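# Re-apply a crooked asset tag inside the lid's frame

## Task

Peel the asset tag off the network switch, where it is stuck on askew and overhangs the edge. Re-stick it inside the frame printed on the switch lid, square to the frame, facing the same reading direction as the frame's caption, and pressed flat over its whole area. The switch must stay upright on the bench; a long fall of the switch means failure.

## Robot and tools

Robot: two UR-style six-joint arms, left_arm and right_arm, each ending in a Robotiq 2F-85 two-finger gripper with a camera on the wrist. Cameras: cam_high (fixed, on a stand behind the arms), cam_left_wrist, cam_right_wrist, all 672x504.

Frames. Scene frame: origin at table-top height, midway between the nominal arm bases; +z up, +x out over the table, left_arm on the +y side (arm names do not match image sides). Actual bases: left_arm at (-0.052, +0.385, +0.047) m, right_arm at (-0.039, -0.336, +0.047) m, both nearly unrotated. Each arm reports its gripper pose, velocities and Hand target in its own base frame. Motion offsets are expressed along the axes of that arm's current Hand target. Gripper axes: fingers point along +z, close along y; a camera block sticks out about 10 cm toward +x. end_effector_position is the point between the pads when closed; fingertips extend about 19 mm past it closed, 6 mm open. Reported poses may be off by a few centimetres.

The 18-number row (used by execute_actions and move). One flat list for both arms: left dx, dy, dz, rx, ry, rz, gripper position, force_limit, speed, then the same nine for the right. All values lie in [-1, 1]. The six pose numbers are an offset, not a pose: a displacement from the Hand target the arm had when the action or move began, along that target's axes; 1.0 equals 0.6 m for dx/dy/dz and 180 degrees for the rotation vector rx/ry/rz. Every row in an action counts from that same start, so repeating an offset keeps moving the arm. Six zeros re-request the current Hand target. Gripper numbers are absolute: position +1 fully open (85 mm), about -0.8 pads touching, -1 close until blocked; force_limit and speed scale grip force and finger speed (roughly 20, 85, 150 mm/s at -1, 0, +1). Always resend the last gripper numbers for an arm you want unchanged, since 0 is a real command. Commanded orientation is clipped to 32 degrees from the measured one per step.

Tools.
- execute_actions(actions, cameras): actions is a list of actions; each action is up to 15 rows, one per 1/30 s step, the last row held if fewer. Empty list returns state plus all camera images.
- move(target, speed, blend, stop_force, zero, blocking, cameras): straight-line path per arm to target, given as one row or a list of up to 15 rows, each row's offsets counted from the starting Hand targets. speed in m/s (0.002 to 3.6, default 0.25), one value or one per target. blend in metres rounds corners in a list. stop_force in N (3 to 120) ends an arm's path on felt contact against its motion; not reliable when the gripper rotates or for light loose objects; leave it out when backing off a surface. zero (default true) re-zeros force before the move. blocking=false returns early (not with stop_force). Paths do not avoid obstacles; keep paths away from an arm's own base.
- wait(seconds 0 to 10), stop (brake a running move), zoom_image(camera, region [x0,y0,x1,y1] pixels, up to 504x504), zero_wrist_force(arm), read_manual(section), finished_scene(scene = current scene number; irreversible).

Results. Per arm: end_effector_position (m), end_effector_quat_wxyz, velocities, Hand target (base for the next offsets), joint positions and torques (full drive output, includes gravity), motor temperatures, Wrist force/torque in gripper axes plus a peak line, object_status (0 moving, 1 blocked while opening, 2 blocked while closing = holding, 3 reached position/pads met), position_measured in counts (3 open, 78 ~60 mm, 130 ~40 mm, 180 ~20 mm, 230 closed). move adds a line: done, off_target, moving, held, fault, and limits such as paced or held. A gripper resting short of its Hand target needs a new command to close the gap.

Gripping: send position -1 and keep it; confirm status 2. Fingers change force or speed only after a position change of at least 0.01. For a thin tag, status 3 can still mean it is held.

Hazards. An arm halts for 10 s if a joint hits its contact torque limit (133 N m big joints, 24.9 N m wrists) or outside force reaches roughly 150 N; arms are stiff, so aiming even slightly past firm contact can trigger this. Press the tag gently and slowly, ideally with stop_force. Avoid arm-to-arm contact and closing one gripper on the other's fingers. Do not knock the switch over or off the bench, do not drop the tag, avoid slamming or swinging fast. Motors heat when holding or straining; 85 °C brakes the arm. Loose objects may be nudged occasionally, so recheck with cameras before finishing.

Each tool is called after "Call:" as name([rows], argument=value, ...), one row to a line, values as JSON.

## Session

Call:
execute_actions(actions=[])

Scene clock: 0.00 s.
left_arm: end_effector_position=(+0.3551, -0.3965, +0.3107) position_measured=3 object_status=3 end_effector_quat_wxyz=(-0.085, +0.979, -0.106, +0.153) | right_arm: end_effector_position=(+1.0563, +0.0397, +0.1830) position_measured=3 object_status=3 end_effector_quat_wxyz=(+0.018, +0.896, +0.188, +0.403)
Joint positions: left_arm=[-1.27 -1.565 1.647 -1.616 -1.22 2.081] | right_arm=[3.306 -2.798 -0.402 -0.683 1.569 2.892]
Joint velocities: within noise
Joint torques (N m): no reading
Motor temperatures (°C): left_arm=[27 25 25 34 33 32] | right_arm=[25 26 25 32 39 29]
Wrist force (N): no reading
Wrist torque (N m): no reading
Wrist force, peak (N): no reading
Hand target: left_arm +0.3551, -0.3965, +0.3107; -0.085, +0.979, -0.106, +0.153 | right_arm +1.0563, +0.0397, +0.1830; +0.018, +0.896, +0.188, +0.403
Tool commands: left_gripper/position=+1.0 left_gripper/force_limit=+1.0 left_gripper/speed=+1.0 right_gripper/position=+1.0 right_gripper/force_limit=+1.0 right_gripper/speed=+1.0

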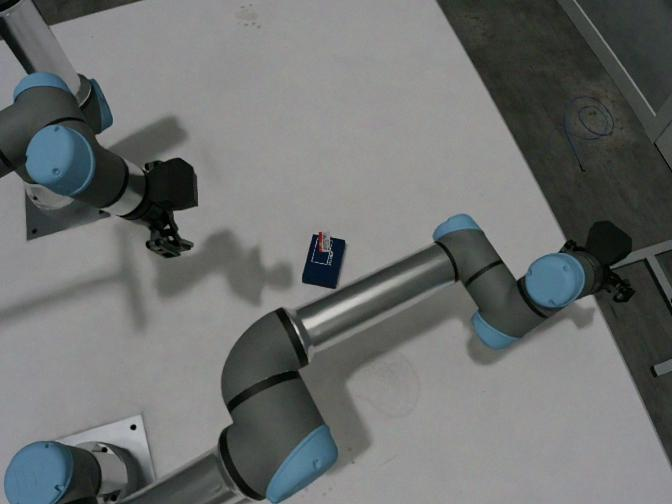

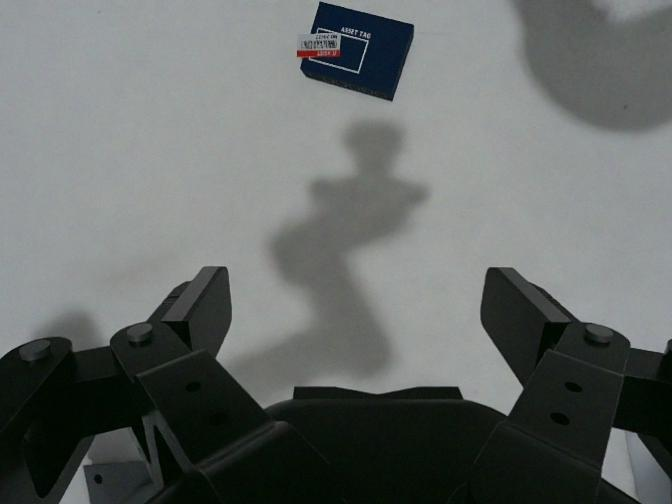

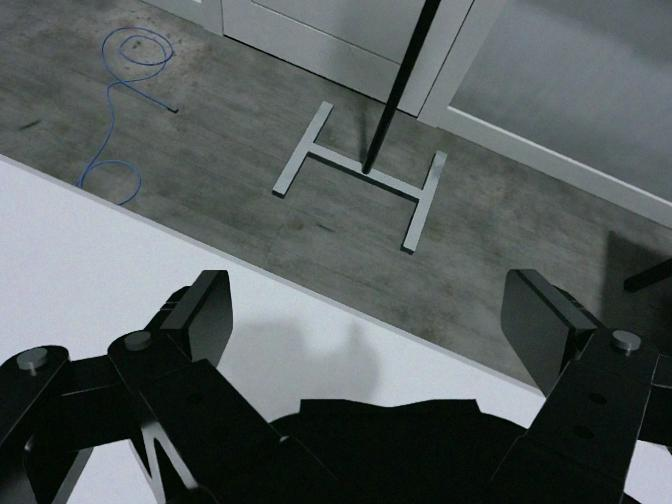

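Call:
zoom_image(camera="cam_left_wrist", region=[270, 0, 440, 120])

Call:
zoom_image(camera="cam_high", region=[280, 215, 370, 305])

Scaled by 2.965 from the camera's 672x504 image, which has a finer 960x720 frame.

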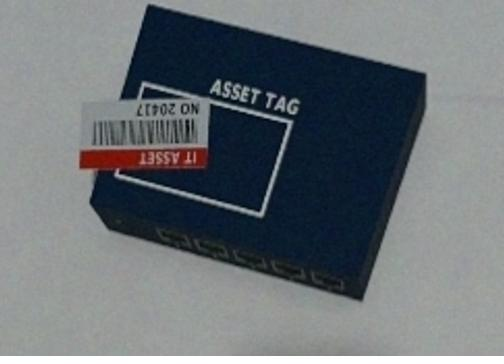

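Scaled by 5.600 from the camera's 672x504 image, which has a finer 960x720 frame.

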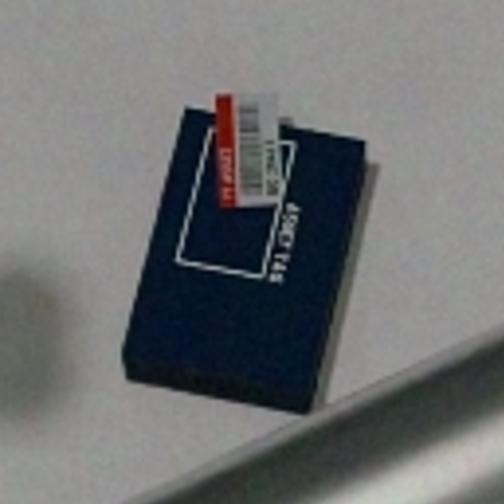

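Call:
move(target=[0,0,0,0,0,0,1,1,1,-0.468,0.067,-0.9,0.0119,-0.266,0.124,1,1,1], speed=0.3)

Call:
move(target=[0.356,-0.0252,0.396,-0.0546,-0.0987,-0.0683,1,1,1,0,0,0,0,0,0,1,1,1], cameras=["all"])

Scene clock: 5.90 s.
left_arm: end_effector_position=(+0.3551, -0.3965, +0.3107) position_measured=3 object_status=3 end_effector_quat_wxyz=(-0.085, +0.979, -0.106, +0.153) | right_arm: end_effector_position=(+0.5062, -0.1605, +0.3540) position_measured=3 object_status=3 end_effector_quat_wxyz=(+0.000, +1.000, +0.000, +0.000)
Joint positions: left_arm=[-1.27 -1.565 1.647 -1.616 -1.22 2.081] | right_arm=[3.088 -1.625 -1.454 -1.634 1.571 3.088]
Joint torques (N m): left_arm=[0.02 -23.07 -27.01 -2.71 1.05 0.25] | right_arm=[7.44 32.98 14.4 1.52 -1.47 1.12]
Wrist force (N): left_arm=[-0.2 0.3 -0.1] | right_arm=[1.6 0.2 -0.2]
Wrist torque (N m): left_arm=[0.04 0.02 0.00] | right_arm=[0.03 -0.15 0.00]
Wrist force, peak (N): left_arm=[0.0 0.7 -0.3] | right_arm=[1.0 -1.5 2.7]
Hand target: left_arm +0.3551, -0.3965, +0.3107; -0.085, +0.979, -0.106, +0.153 | right_arm +0.5061, -0.1605, +0.3541; +0.000, +1.000, +0.000, -0.001
Off the commanded pose: left_arm 0.000 m, 0 deg | right_arm 0.000 m, 0 deg.
move: done

Scene clock: 7.70 s.
left_arm: end_effector_position=(+0.6321, -0.3999, +0.1509) position_measured=3 object_status=3 end_effector_quat_wxyz=(+0.000, +1.000, +0.000, -0.001) | right_arm: end_effector_position=(+0.5061, -0.1605, +0.3541) position_measured=3 object_status=3 end_effector_quat_wxyz=(+0.000, +1.000, +0.000, -0.001)
Joint positions: left_arm=[-0.743 -0.925 1.166 -1.811 -1.571 2.398] | right_arm=[3.088 -1.625 -1.454 -1.634 1.571 3.088]
Joint torques (N m): left_arm=[5.67 -40.41 -26.21 -3.68 0.15 -2.09] | right_arm=[9.63 33.35 30.54 1.74 -1.45 1.57]
Wrist force (N): left_arm=[-0.4 1.0 -0.4] | right_arm=[2.0 -0.1 -0.1]
Wrist torque (N m): left_arm=[0.12 0.10 0.17] | right_arm=[-0.03 -0.21 0.00]
Wrist force, peak (N): left_arm=[-2.6 0.8 -2.4] | right_arm=[2.1 0.3 -0.4]
Hand target: left_arm +0.6321, -0.3999, +0.1508; +0.000, +1.000, +0.001, -0.001 | right_arm +0.5061, -0.1605, +0.3541; +0.000, +1.000, +0.000, -0.001
Off the commanded pose: left_arm 0.000 m, 0 deg | right_arm 0.000 m, 0 deg.
move: done

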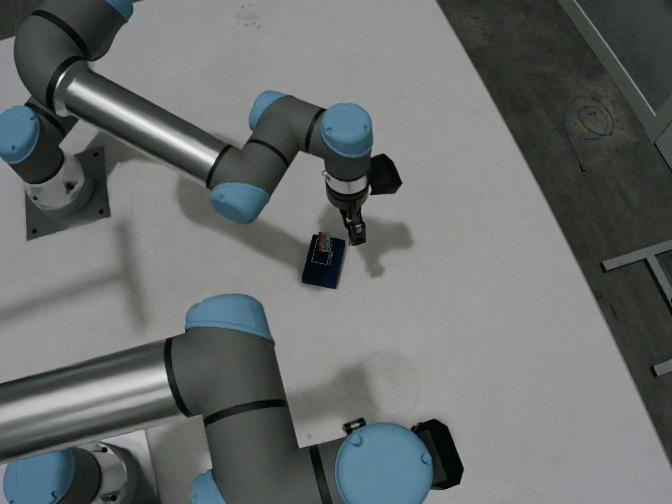

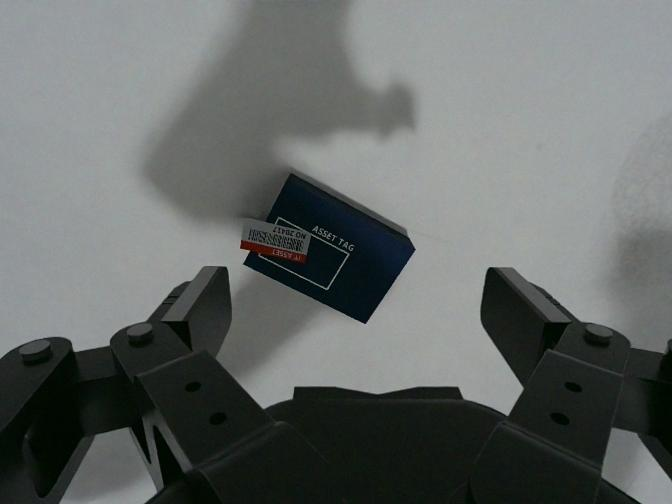

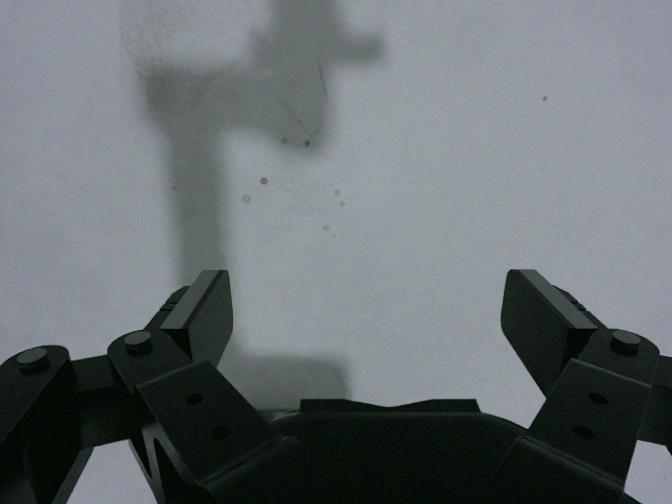

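Call:
zoom_image(camera="cam_left_wrist", region=[220, 160, 430, 330])

Scaled by 2.400 from the camera's 672x504 image, which has a finer 960x720 frame.

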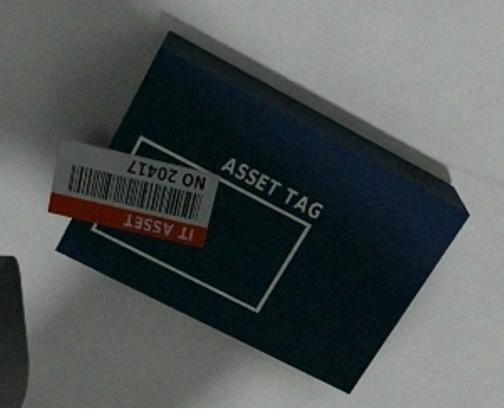

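Call:
move(target=[0,-0.333,-0.25,0,0,0,1,1,1,0,0,0,0,0,0,1,1,1])

Call:
move(target=[0,0,0,0,0,0,1,1,1,0.103,-0.736,0.34,0,0,0.668,1,1,1], cameras=["all"], speed=0.35)

Call:
zoom_image(camera="cam_right_wrist", region=[180, 100, 500, 340])

Scene clock: 12.13 s.
left_arm: end_effector_position=(+0.6322, -0.2003, +0.3010) position_measured=3 object_status=3 end_effector_quat_wxyz=(+0.000, +1.000, +0.001, -0.001) | right_arm: end_effector_position=(+0.5061, -0.1605, +0.3541) position_measured=3 object_status=3 end_effector_quat_wxyz=(+0.000, +1.000, +0.000, -0.001)
Joint positions: left_arm=[-0.509 -1.189 1.187 -1.566 -1.571 2.631] | right_arm=[3.088 -1.625 -1.454 -1.634 1.571 3.088]
Joint torques (N m): left_arm=[4.22 -37.7 -13.04 -2.33 -1.2 -1.1] | right_arm=[10.32 33.98 37.46 1.72 -1.37 1.63]
Wrist force (N): left_arm=[-0.3 1.1 -0.5] | right_arm=[1.9 0.1 -0.4]
Wrist torque (N m): left_arm=[0.14 0.08 0.15] | right_arm=[0.01 -0.20 0.00]
Wrist force, peak (N): left_arm=[-0.5 3.5 1.7] | right_arm=[2.2 0.2 -0.3]
Hand target: left_arm +0.6322, -0.2002, +0.3010; +0.000, +1.000, +0.001, -0.001 | right_arm +0.5061, -0.1605, +0.3541; +0.000, +1.000, +0.000, -0.001
Off the commanded pose: left_arm 0.000 m, 0 deg | right_arm 0.000 m, 0 deg.
move: done

Scene clock: 15.70 s.
left_arm: end_effector_position=(+0.6322, -0.2002, +0.3010) position_measured=3 object_status=3 end_effector_quat_wxyz=(+0.000, +1.000, +0.001, -0.001) | right_arm: end_effector_position=(+0.5679, +0.2812, +0.1503) position_measured=3 object_status=3 end_effector_quat_wxyz=(+0.000, -0.498, +0.867, +0.000)
Joint positions: left_arm=[-0.509 -1.19 1.187 -1.566 -1.571 2.632] | right_arm=[3.813 -1.951 -1.583 -1.179 1.572 5.912]
Joint torques (N m): left_arm=[4.91 -47.35 -13.72 -1.76 -1.17 2.5] | right_arm=[-11.32 37.83 11.16 1.67 0.44 2.16]
Wrist force (N): left_arm=[-0.2 1.0 -0.4] | right_arm=[1.7 0.0 0.0]
Wrist torque (N m): left_arm=[0.12 0.05 0.15] | right_arm=[-0.01 -0.17 -0.02]
Wrist force, peak (N): left_arm=[-0.4 1.2 -0.5] | right_arm=[1.6 1.0 -1.2]
Hand target: left_arm +0.6322, -0.2002, +0.3010; +0.000, +1.000, +0.001, -0.001 | right_arm +0.5679, +0.2812, +0.1502; +0.000, -0.498, +0.867, +0.000
Off the commanded pose: left_arm 0.000 m, 0 deg | right_arm 0.000 m, 0 deg.
move: done

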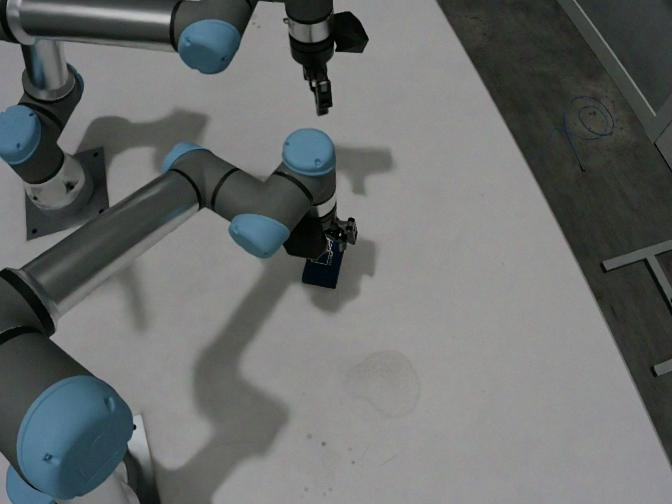

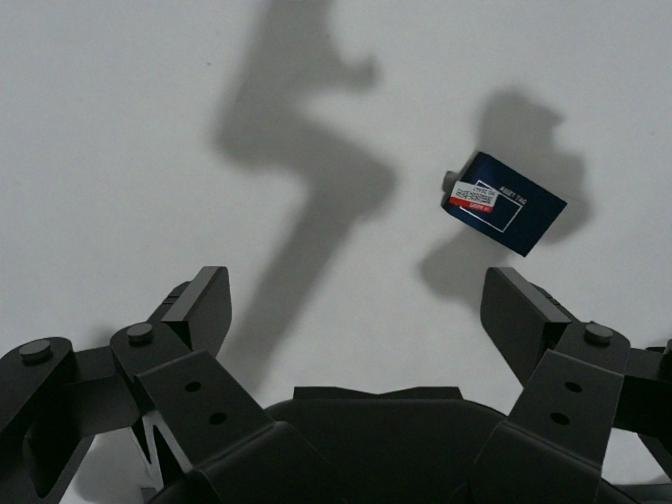

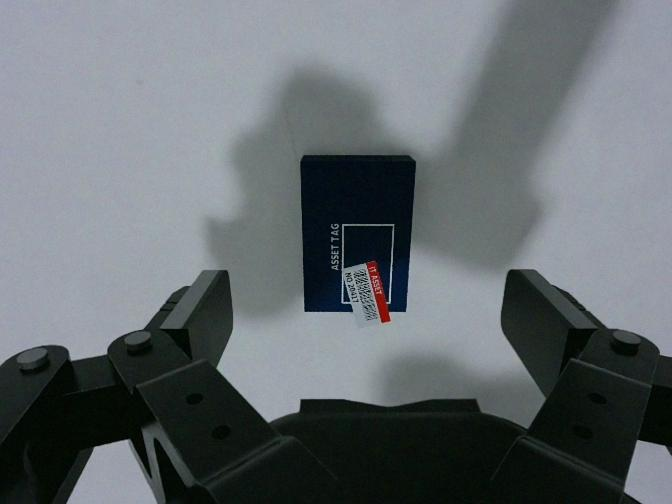

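Scaled by 1.575 from the camera's 672x504 image, which has a finer 960x720 frame.

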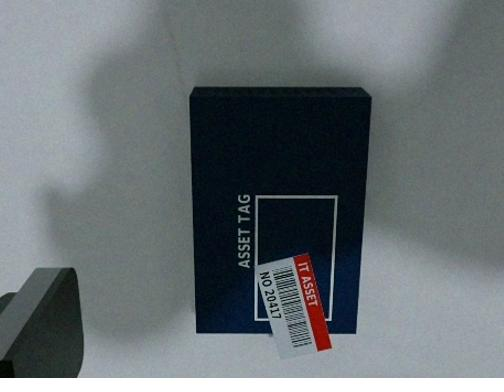

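Call:
move([
  [0,0,0,0,0,0,1,1,1,-0.0083,0.0087,0.19,0,0,0,1,1,1],
], cameras=["cam_right_wrist"])

Call:
zoom_image(camera="cam_right_wrist", region=[180, 100, 560, 460])

Scene clock: 17.73 s.
left_arm: end_effector_position=(+0.6322, -0.2002, +0.3010) position_measured=3 object_status=3 end_effector_quat_wxyz=(+0.000, +1.000, +0.001, -0.001) | right_arm: end_effector_position=(+0.5657, +0.2882, +0.0363) position_measured=3 object_status=3 end_effector_quat_wxyz=(+0.000, -0.498, +0.867, +0.000)
Joint positions: left_arm=[-0.509 -1.19 1.187 -1.566 -1.571 2.632] | right_arm=[3.824 -2.088 -1.708 -0.917 1.572 5.923]
Joint torques (N m): left_arm=[5.07 -47.34 -13.3 -1.63 -1.19 2.52] | right_arm=[-9.13 34.86 28.82 4.39 -1.17 -1.55]
Wrist force (N): left_arm=[-0.5 0.9 -0.3] | right_arm=[2.0 -0.1 -0.4]
Wrist torque (N m): left_arm=[0.10 0.10 0.15] | right_arm=[-0.05 -0.19 -0.16]
Wrist force, peak (N): left_arm=[-0.8 1.2 -0.3] | right_arm=[1.8 -0.3 -3.2]
Hand target: left_arm +0.6322, -0.2002, +0.3010; +0.000, +1.000, +0.001, -0.001 | right_arm +0.5658, +0.2881, +0.0362; +0.000, -0.498, +0.867, +0.000
Off the commanded pose: left_arm 0.000 m, 0 deg | right_arm 0.000 m, 0 deg.
move: done
Images, in order (width x height): cam_right_wrist 672x504.

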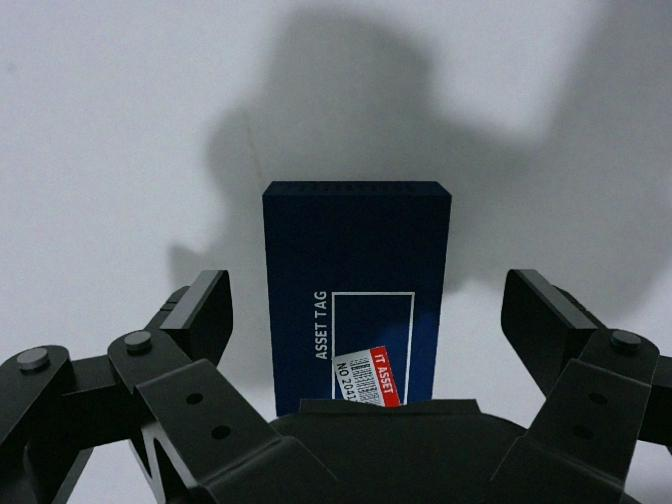

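Scaled by 1.326 from the camera's 672x504 image, which has a finer 960x720 frame.

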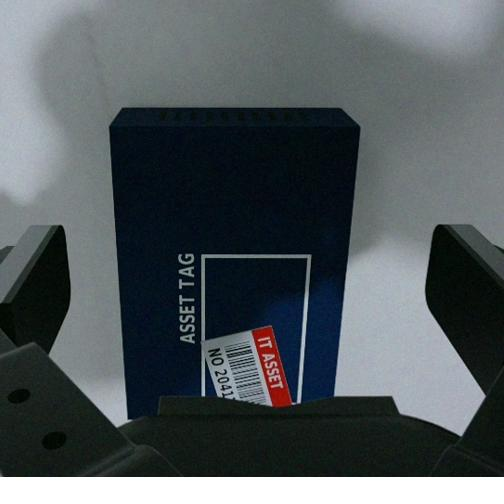

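Call:
move(target=[0,0,0,0,0,0,1,1,1,-0.003,-0.0015,0.103,0,0,0,1,1,1], speed=0.1, stop_force=8)

Call:
move(target=[0,0,0,0,0,0,1,1,1,0,0,0,0,0,0,-1,-0.6,-1], cameras=["cam_right_wrist"])

Scene clock: 19.73 s.
left_arm: end_effector_position=(+0.6322, -0.2002, +0.3010) position_measured=3 object_status=3 end_effector_quat_wxyz=(+0.000, +1.000, +0.001, -0.001) | right_arm: end_effector_position=(+0.5674, +0.2893, -0.0256) position_measured=3 object_status=3 end_effector_quat_wxyz=(+0.000, -0.498, +0.867, +0.000)
Joint positions: left_arm=[-0.509 -1.19 1.187 -1.566 -1.571 2.632] | right_arm=[3.824 -2.188 -1.739 -0.785 1.572 5.922]
Joint torques (N m): left_arm=[5.24 -47.64 -13.66 -1.66 -1.28 2.46] | right_arm=[-9.15 37.1 31.07 4.48 -0.85 -1.59]
Wrist force (N): left_arm=[-0.6 1.0 -0.3] | right_arm=[1.9 -0.4 -0.2]
Wrist torque (N m): left_arm=[0.13 0.11 0.15] | right_arm=[-0.08 -0.18 -0.14]
Wrist force, peak (N): left_arm=[0.1 1.1 -0.7] | right_arm=[1.5 -0.1 -2.3]
Hand target: left_arm +0.6322, -0.2002, +0.3010; +0.000, +1.000, +0.001, -0.001 | right_arm +0.5674, +0.2893, -0.0256; +0.000, -0.498, +0.867, +0.000
Off the commanded pose: left_arm 0.000 m, 0 deg | right_arm 0.000 m, 0 deg.
move: done

Scene clock: 20.60 s.
left_arm: end_effector_position=(+0.6322, -0.2002, +0.3010) position_measured=3 object_status=3 end_effector_quat_wxyz=(+0.000, +1.000, +0.001, -0.001) | right_arm: end_effector_position=(+0.5674, +0.2893, -0.0256) position_measured=36 object_status=0 end_effector_quat_wxyz=(+0.000, -0.498, +0.867, +0.000)
Joint positions: left_arm=[-0.509 -1.19 1.187 -1.566 -1.571 2.632] | right_arm=[3.824 -2.188 -1.739 -0.785 1.572 5.922]
Joint torques (N m): left_arm=[5.27 -47.82 -13.45 -1.71 -1.19 2.45] | right_arm=[-8.03 36.3 27.27 2.99 -0.22 -1.41]
Wrist force (N): left_arm=[-0.3 1.0 -0.5] | right_arm=[8.5 -0.9 -11.9]
Wrist torque (N m): left_arm=[0.11 0.08 0.15] | right_arm=[0.03 -0.47 0.00]
Wrist force, peak (N): left_arm=[-0.3 1.2 -0.2] | right_arm=[8.2 -0.7 -12.8]
Hand target: left_arm +0.6322, -0.2002, +0.3010; +0.000, +1.000, +0.001, -0.001 | right_arm +0.5674, +0.2893, -0.0256; +0.000, -0.498, +0.867, +0.000
Off the commanded pose: left_arm 0.000 m, 0 deg | right_arm 0.000 m, 0 deg.
move: done
Images, in order (width x height): cam_right_wrist 672x504.

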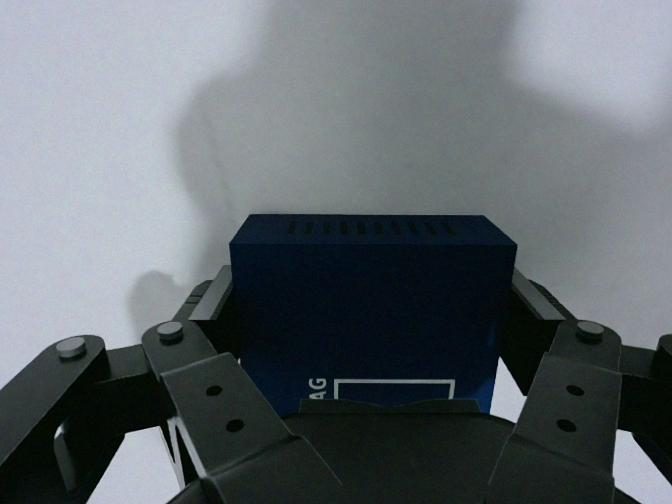

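Call:
move(target=[0,-0.133,0.25,-0.497,-0.0637,0.0637,-0.2,0,1,0,0,-0.2333,0,0,0,-1,-0.6,-1], cameras=["all"])

Scene clock: 26.83 s.
left_arm: end_effector_position=(+0.6319, -0.1203, +0.1510) position_measured=154 object_status=3 end_effector_quat_wxyz=(+0.701, +0.702, -0.089, -0.090) | right_arm: end_effector_position=(+0.5675, +0.2892, +0.1144) position_measured=36 object_status=2 end_effector_quat_wxyz=(+0.000, -0.498, +0.867, +0.000)
Joint positions: left_arm=[-0.007 -0.643 1.081 -0.44 -2.895 4.709] | right_arm=[3.823 -1.993 -1.621 -1.098 1.572 5.922]
Joint torques (N m): left_arm=[-6.46 -60.99 -8.42 0.63 -0.94 -1.31] | right_arm=[-11.59 34.32 10.92 4.99 -0.65 -1.76]
Wrist force (N): left_arm=[-0.5 2.1 -1.1] | right_arm=[1.8 -0.5 3.6]
Wrist torque (N m): left_arm=[0.28 0.09 0.26] | right_arm=[-0.08 -0.08 -0.11]
Wrist force, peak (N): left_arm=[-0.7 2.3 -1.9] | right_arm=[7.7 -1.1 -13.2]
Hand target: left_arm +0.6319, -0.1203, +0.1510; +0.701, +0.702, -0.089, -0.090 | right_arm +0.5675, +0.2892, +0.1144; +0.000, -0.498, +0.867, +0.000
Off the commanded pose: left_arm 0.000 m, 0 deg | right_arm 0.000 m, 0 deg.
move: done

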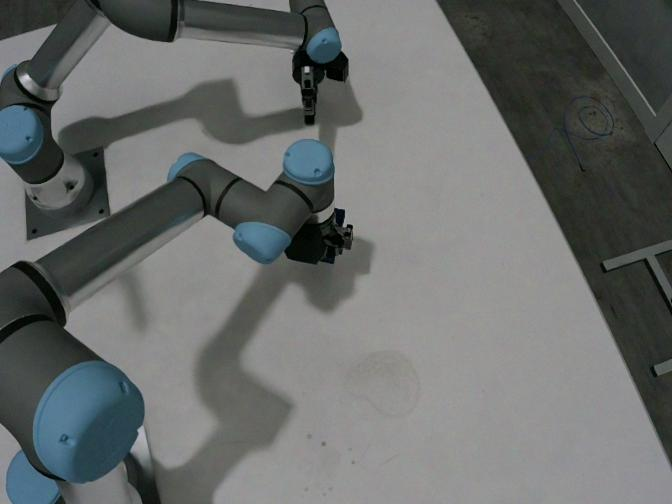

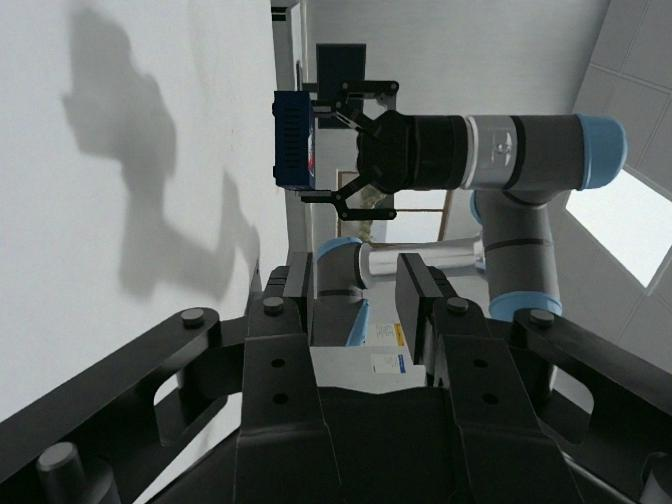

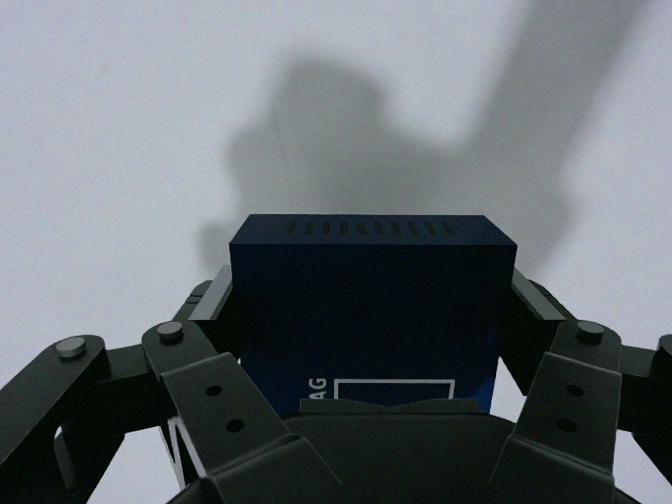

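Call:
zoom_image(camera="cam_left_wrist", region=[260, 80, 380, 200])

Scaled by 4.200 from the camera's 672x504 image, which has a finer 960x720 frame.

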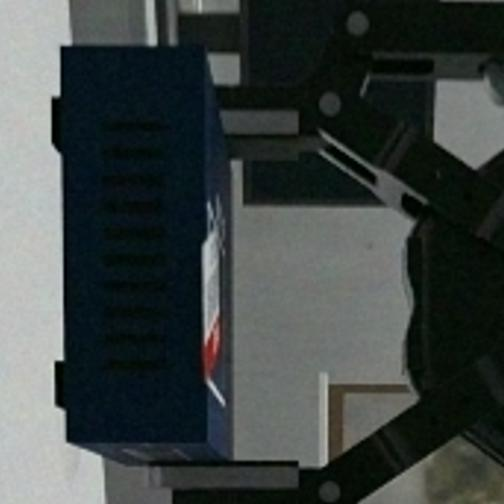

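Call:
move(target=[0.0433,-0.048,0.238,0,0,0,-0.4,0,1,0,0,0,0,0,0,-1,-0.6,-1], cameras=["cam_left_wrist"], speed=0.15)

Call:
zoom_image(camera="cam_left_wrist", region=[220, 80, 460, 320])

Scene clock: 30.63 s.
left_arm: end_effector_position=(+0.6211, -0.2650, +0.1221) position_measured=179 object_status=3 end_effector_quat_wxyz=(+0.701, +0.701, -0.089, -0.090) | right_arm: end_effector_position=(+0.5675, +0.2892, +0.1144) position_measured=36 object_status=2 end_effector_quat_wxyz=(+0.000, -0.498, +0.867, +0.000)
Joint positions: left_arm=[-0.219 -0.659 1.197 -0.538 -3.107 4.711] | right_arm=[3.823 -1.993 -1.621 -1.098 1.572 5.922]
Joint torques (N m): left_arm=[-3.82 -60.05 -10.68 0.29 -0.5 -0.42] | right_arm=[-10.39 34.8 10.77 4.98 0.44 -1.71]
Wrist force (N): left_arm=[-0.8 2.5 -1.0] | right_arm=[1.8 -0.1 3.2]
Wrist torque (N m): left_arm=[0.35 0.15 0.27] | right_arm=[-0.03 -0.08 -0.11]
Wrist force, peak (N): left_arm=[-1.0 2.7 -3.5] | right_arm=[2.1 -0.1 3.6]
Hand target: left_arm +0.6211, -0.2650, +0.1221; +0.701, +0.702, -0.089, -0.090 | right_arm +0.5675, +0.2892, +0.1144; +0.000, -0.498, +0.867, +0.000
Off the commanded pose: left_arm 0.000 m, 0 deg | right_arm 0.000 m, 0 deg.
move: done
Images, in order (width x height): cam_left_wrist 672x504.

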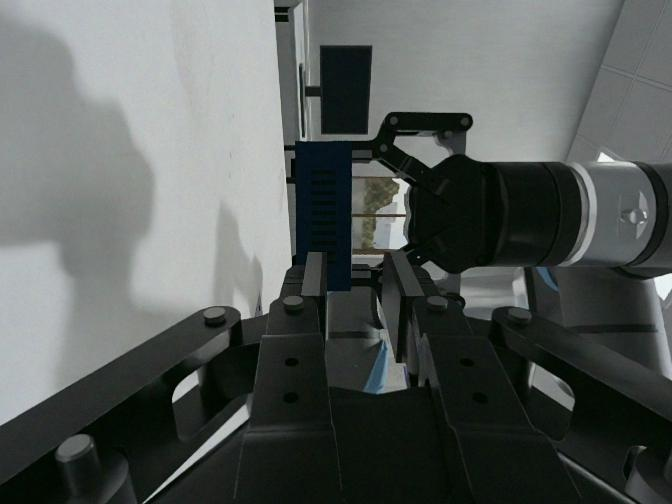

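Scaled by 2.100 from the camera's 672x504 image, which has a finer 960x720 frame.

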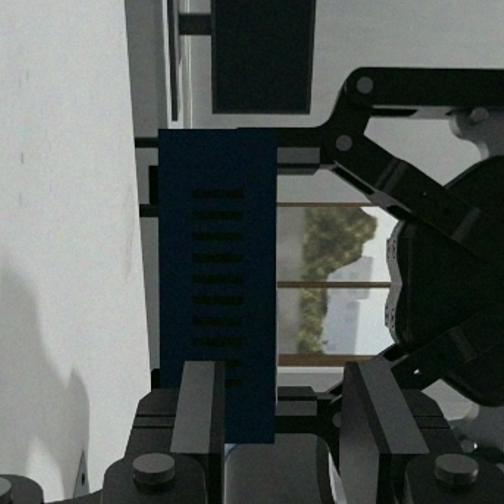

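Call:
move(target=[0,0,0.0865,0,0,0,-0.4,0,1,0,0,0,0,0,0,-1,-0.6,-1], cameras=["cam_left_wrist"], speed=0.05, stop_force=5)

Call:
zoom_image(camera="cam_left_wrist", region=[220, 120, 460, 360])

Scene clock: 33.37 s.
left_arm: end_effector_position=(+0.6081, -0.3153, +0.1221) position_measured=179 object_status=3 end_effector_quat_wxyz=(+0.701, +0.702, -0.089, -0.090) | right_arm: end_effector_position=(+0.5675, +0.2892, +0.1144) position_measured=36 object_status=2 end_effector_quat_wxyz=(+0.000, -0.498, +0.867, +0.000)
Joint positions: left_arm=[-0.297 -0.679 1.237 -0.548 -3.185 4.72] | right_arm=[3.823 -1.993 -1.621 -1.098 1.572 5.922]
Joint torques (N m): left_arm=[6.87 -59.98 -5.63 -1.83 1.73 -2.1] | right_arm=[-9.81 35.93 11.16 4.96 1.21 -1.6]
Wrist force (N): left_arm=[-0.6 2.3 -1.4] | right_arm=[1.8 -0.3 2.9]
Wrist torque (N m): left_arm=[0.31 0.12 0.25] | right_arm=[-0.06 -0.09 -0.11]
Wrist force, peak (N): left_arm=[-0.3 3.0 -1.6] | right_arm=[2.0 -0.3 3.7]
Hand target: left_arm +0.6081, -0.3153, +0.1221; +0.701, +0.702, -0.089, -0.090 | right_arm +0.5675, +0.2892, +0.1144; +0.000, -0.498, +0.867, +0.000
Off the commanded pose: left_arm 0.000 m, 0 deg | right_arm 0.000 m, 0 deg.
move: done
Images, in order (width x height): cam_left_wrist 672x504.

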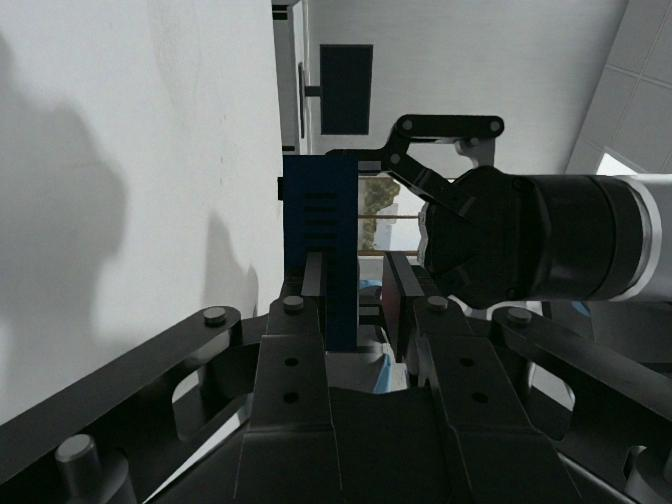

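Scaled by 2.100 from the camera's 672x504 image, which has a finer 960x720 frame.

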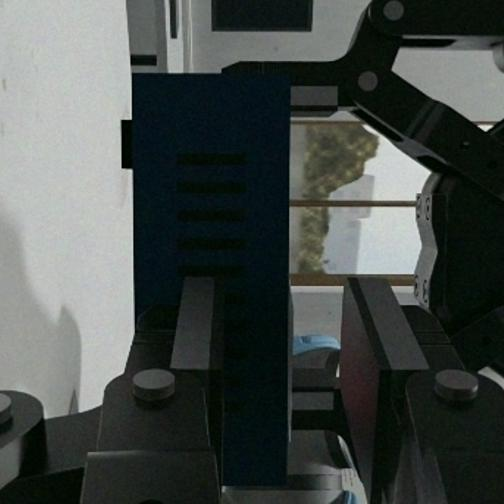

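Call:
move(target=[0,0.001,0,0,0,0,-1,0,-0.7,0,0,0,0,0,0,-1,-0.6,-1], cameras=["cam_left_wrist"])

Call:
wait(seconds=0.5, cameras=["cam_left_wrist"])

Call:
zoom_image(camera="cam_left_wrist", region=[220, 120, 460, 360])

Scene clock: 34.43 s.
left_arm: end_effector_position=(+0.6080, -0.3153, +0.1227) position_measured=231 object_status=0 end_effector_quat_wxyz=(+0.701, +0.702, -0.089, -0.090) | right_arm: end_effector_position=(+0.5675, +0.2892, +0.1144) position_measured=36 object_status=2 end_effector_quat_wxyz=(+0.000, -0.498, +0.867, +0.000)
Joint positions: left_arm=[-0.297 -0.68 1.237 -0.548 -3.185 4.719] | right_arm=[3.823 -1.993 -1.621 -1.098 1.572 5.922]
Joint torques (N m): left_arm=[7.24 -57.15 -5.94 -1 1.68 -2.01] | right_arm=[-10.71 36.78 12.31 5.02 1.27 -1.5]
Wrist force (N): left_arm=[-0.4 3.9 -1.6] | right_arm=[1.9 -0.2 3.6]
Wrist torque (N m): left_arm=[0.33 0.09 0.24] | right_arm=[-0.03 0.03 -0.11]
Wrist force, peak (N): left_arm=[-0.6 4.0 -1.6] | right_arm=[2.2 -0.6 4.7]
Hand target: left_arm +0.6081, -0.3153, +0.1227; +0.701, +0.702, -0.089, -0.090 | right_arm +0.5675, +0.2892, +0.1144; +0.000, -0.498, +0.867, +0.000
Off the commanded pose: left_arm 0.000 m, 0 deg | right_arm 0.000 m, 0 deg.
move: done
Images, in order (width x height): cam_left_wrist 672x504.

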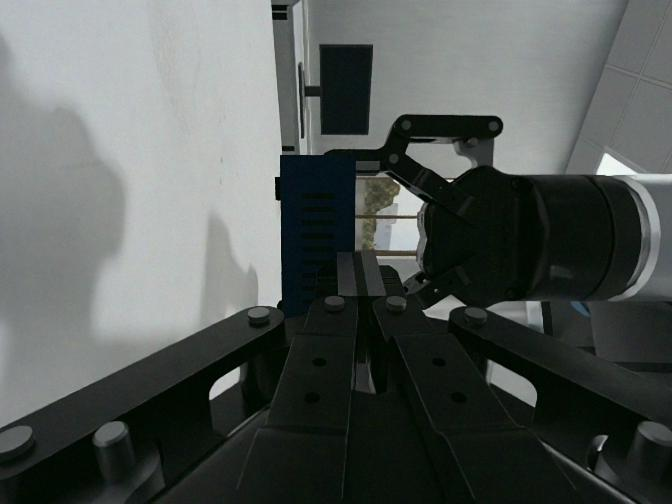

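Scene clock: 34.93 s.
left_arm: end_effector_position=(+0.6081, -0.3153, +0.1227) position_measured=231 object_status=3 end_effector_quat_wxyz=(+0.701, +0.702, -0.089, -0.090) | right_arm: end_effector_position=(+0.5675, +0.2892, +0.1144) position_measured=36 object_status=2 end_effector_quat_wxyz=(+0.000, -0.498, +0.867, +0.000)
Joint positions: left_arm=[-0.297 -0.68 1.237 -0.548 -3.185 4.719] | right_arm=[3.823 -1.993 -1.621 -1.098 1.572 5.922]
Joint torques (N m): left_arm=[6.04 -54.49 -6.37 -1.01 1.58 -2] | right_arm=[-9.52 38.92 14.57 4.93 1.19 -1.53]
Wrist force (N): left_arm=[-0.5 3.5 -1.9] | right_arm=[2.2 -0.3 3.7]
Wrist torque (N m): left_arm=[0.29 0.11 0.25] | right_arm=[-0.05 -0.01 -0.11]
Wrist force, peak (N): left_arm=[-0.5 4.1 -1.6] | right_arm=[2.4 -0.2 4.7]
Hand target: left_arm +0.6081, -0.3153, +0.1227; +0.701, +0.702, -0.089, -0.090 | right_arm +0.5675, +0.2892, +0.1144; +0.000, -0.498, +0.867, +0.000
Tool commands: left_gripper/position=-1.0 left_gripper/force_limit=+0.0 left_gripper/speed=-0.7 right_gripper/position=-1.0 right_gripper/force_limit=-0.6 right_gripper/speed=-1.0
Off the commanded pose: left_arm 0.000 m, 0 deg | right_arm 0.000 m, 0 deg.
wait: 0.50 s; at rest by 0.17 s
Images, in order (width x height): cam_left_wrist 672x504.

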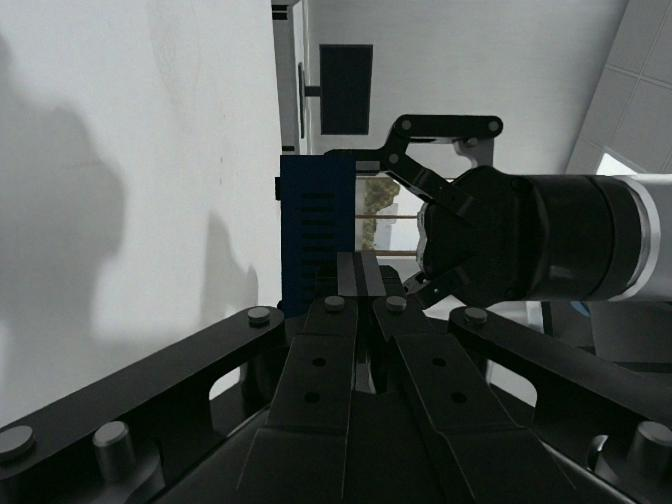

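Scaled by 2.100 from the camera's 672x504 image, which has a finer 960x720 frame.

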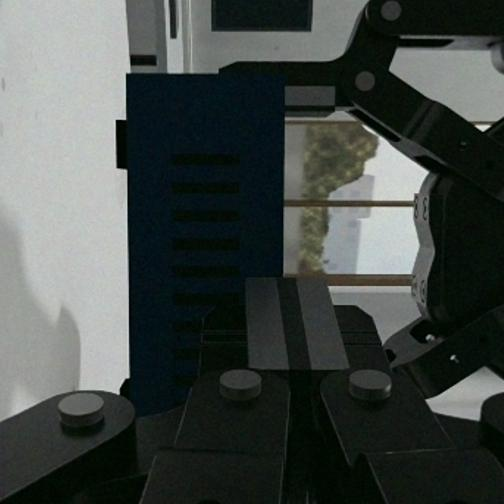

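Call:
move([
  [0,0.02,0,0.083,0,0,-1,0,-0.7,0,0,0,0,0,0,-1,-0.6,-1],
  [0,0.05,0.008,0.167,0,0,-1,0,-0.7,0,0,0,0,0,0,-1,-0.6,-1],
  [0,0.09,0.01,0.222,0,0,-1,0,-0.7,0,0,0,0,0,0,-1,-0.6,-1],
], blend=0.004, speed=0.05, cameras=["all"])

Call:
zoom_image(camera="cam_left_wrist", region=[220, 120, 460, 360])

Scene clock: 37.07 s.
left_arm: end_effector_position=(+0.6078, -0.3155, +0.1286) position_measured=231 object_status=3 end_effector_quat_wxyz=(+0.673, +0.731, -0.079, -0.073) | right_arm: end_effector_position=(+0.5675, +0.2892, +0.1144) position_measured=36 object_status=2 end_effector_quat_wxyz=(+0.000, -0.498, +0.867, +0.000)
Joint positions: left_arm=[-0.3 -0.543 0.965 0.349 -3.26 5.48] | right_arm=[3.823 -1.993 -1.621 -1.098 1.572 5.922]
Joint torques (N m): left_arm=[0.71 -63.41 -7.35 0 3.09 -2.22] | right_arm=[-9.3 46.43 24.12 0.67 -0.19 -1.48]
Wrist force (N): left_arm=[-3.7 0.7 0.4] | right_arm=[-1.1 -2.5 0.7]
Wrist torque (N m): left_arm=[0.42 0.08 0.28] | right_arm=[-0.05 -0.16 0.12]
Wrist force, peak (N): left_arm=[-0.1 4.1 -1.8] | right_arm=[2.3 -0.3 4.7]
Hand target: left_arm +0.6078, -0.3155, +0.1287; +0.673, +0.731, -0.079, -0.073 (not the last commanded pose) | right_arm +0.5675, +0.2892, +0.1144; +0.000, -0.498, +0.867, +0.000
Off the commanded pose: left_arm 0.048 m, 35 deg | right_arm 0.000 m, 0 deg.
move: held (left_arm; a check stopped the path); path passed 0 of 3 targets; limits=held
pose unreachable (left arm): on one or more control steps of this call, first in action 0 (counted from 0), this arm could not follow its commanded pose, so it was not sent that pose on those steps. It may still have moved: this result reports where it is.
cause: moving toward the commanded pose would bring two parts of the arm too close to each other (its gripper and another part of the arm, with joints 4 (wrist 1) to 6 (wrist 3) between them, 7 mm apart when it was first held).

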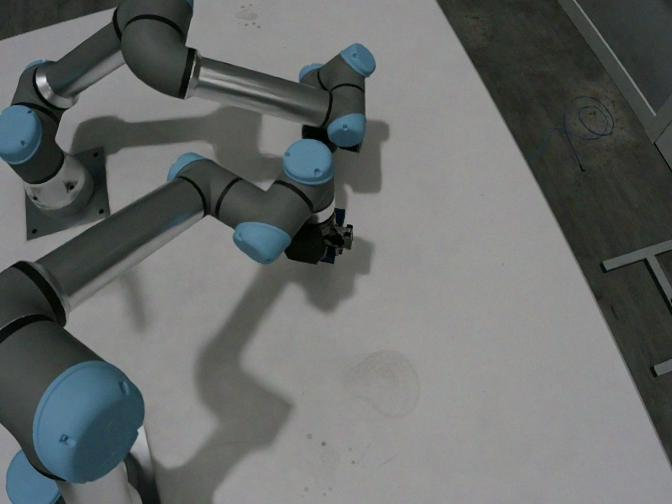

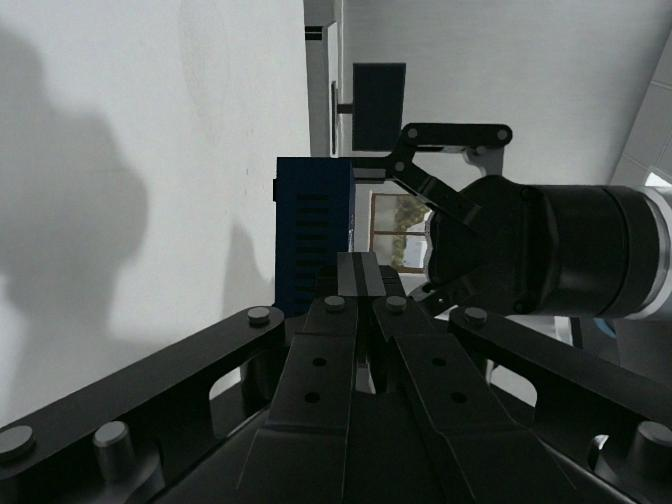

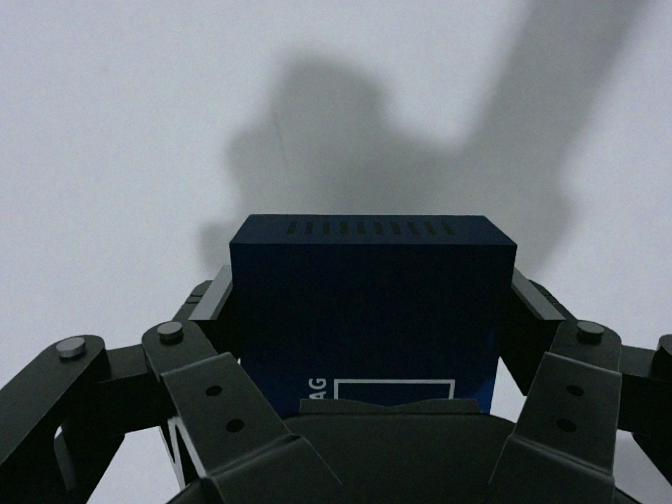

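Scaled by 2.100 from the camera's 672x504 image, which has a finer 960x720 frame.

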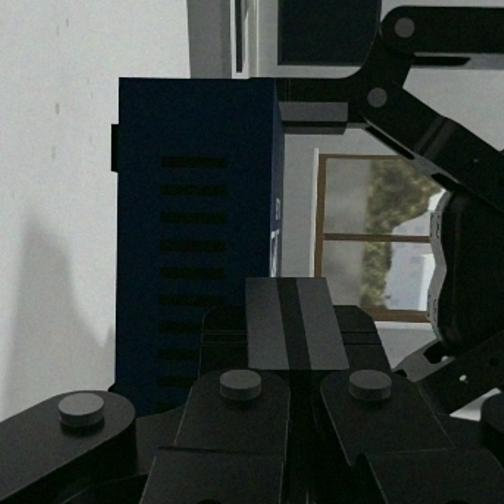

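Call:
move([
  [0,0,0,0,0,0,-1,0,-0.7,0,0,0.03,0,0,0,-1,-0.6,-1],
  [0,0,0,0,0,0,-1,0,-0.7,-0.02,0,0.06,0,0,0,-1,-0.6,-1],
  [0,0,0,0,0,0,-1,0,-0.7,-0.04,0,0.11,0,0,0,-1,-0.6,-1],
], blend=0.004, speed=0.03, cameras=["all"])

Call:
zoom_image(camera="cam_left_wrist", region=[220, 120, 460, 360])

Scene clock: 40.27 s.
left_arm: end_effector_position=(+0.6078, -0.3155, +0.1287) position_measured=231 object_status=3 end_effector_quat_wxyz=(+0.673, +0.731, -0.079, -0.073) | right_arm: end_effector_position=(+0.5796, +0.3101, +0.0483) position_measured=36 object_status=2 end_effector_quat_wxyz=(+0.000, -0.498, +0.867, +0.000) end_effector_velocity=(+0.000, -0.001, +0.002) end_effector_angular_velocity=(-0.001, +0.001, +0.000)
Joint positions: left_arm=[-0.3 -0.543 0.965 0.349 -3.26 5.48] | right_arm=[3.837 -2.115 -1.625 -0.973 1.572 5.936]
Joint velocities: left_arm=[within noise] | right_arm=[0 0.004 0 -0.005 0 0]
Joint torques (N m): left_arm=[9.3 -67.39 -17.48 1.69 6.4 -2.18] | right_arm=[-0.8 33.11 10.85 -6.39 -1.86 1.22]
Wrist force (N): left_arm=[-6.2 -22.8 18.9] | right_arm=[-21.8 -1.0 -25.4]
Wrist torque (N m): left_arm=[0.75 0.09 0.37] | right_arm=[-0.42 0.37 0.01]
Wrist force, peak (N): left_arm=[-6.0 -24.5 21.0] | right_arm=[-22.3 -0.8 -26.4]
Hand target: left_arm +0.6078, -0.3155, +0.1287; +0.673, +0.731, -0.079, -0.073 | right_arm +0.5796, +0.3100, +0.0484; +0.000, -0.498, +0.867, +0.000
Off the commanded pose: left_arm 0.000 m, 0 deg | right_arm 0.000 m, 0 deg.
move: done

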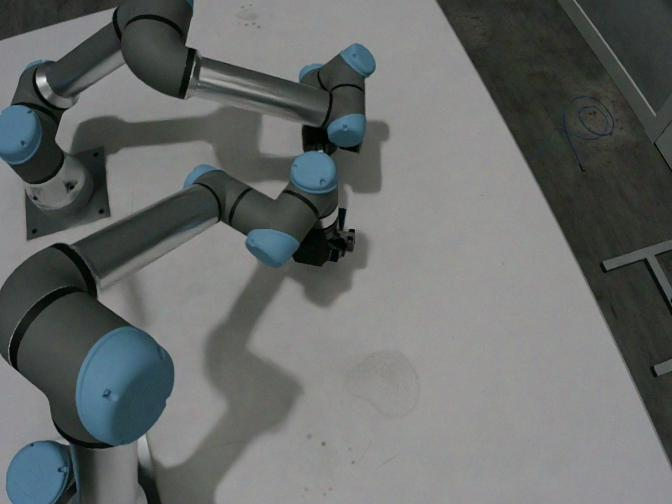

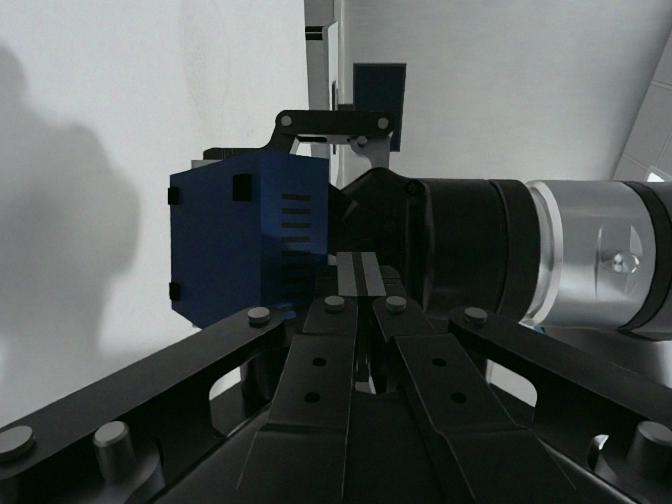

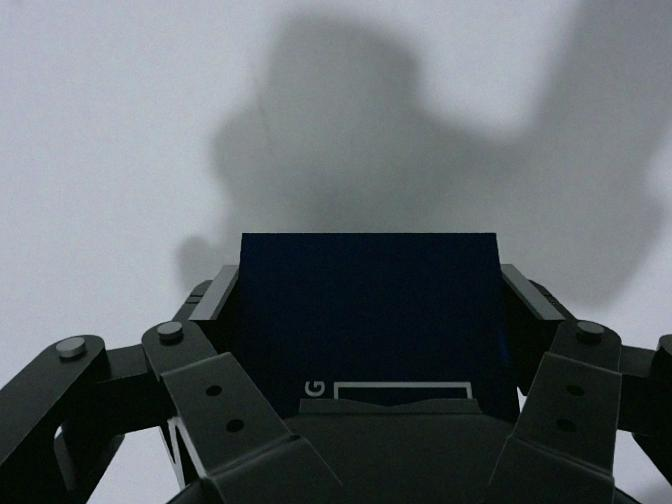

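Scaled by 2.100 from the camera's 672x504 image, which has a finer 960x720 frame.

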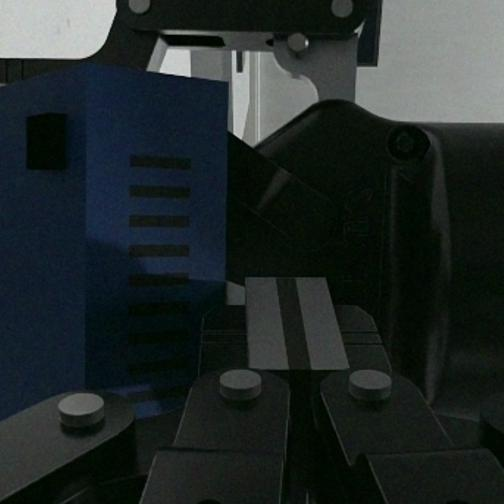

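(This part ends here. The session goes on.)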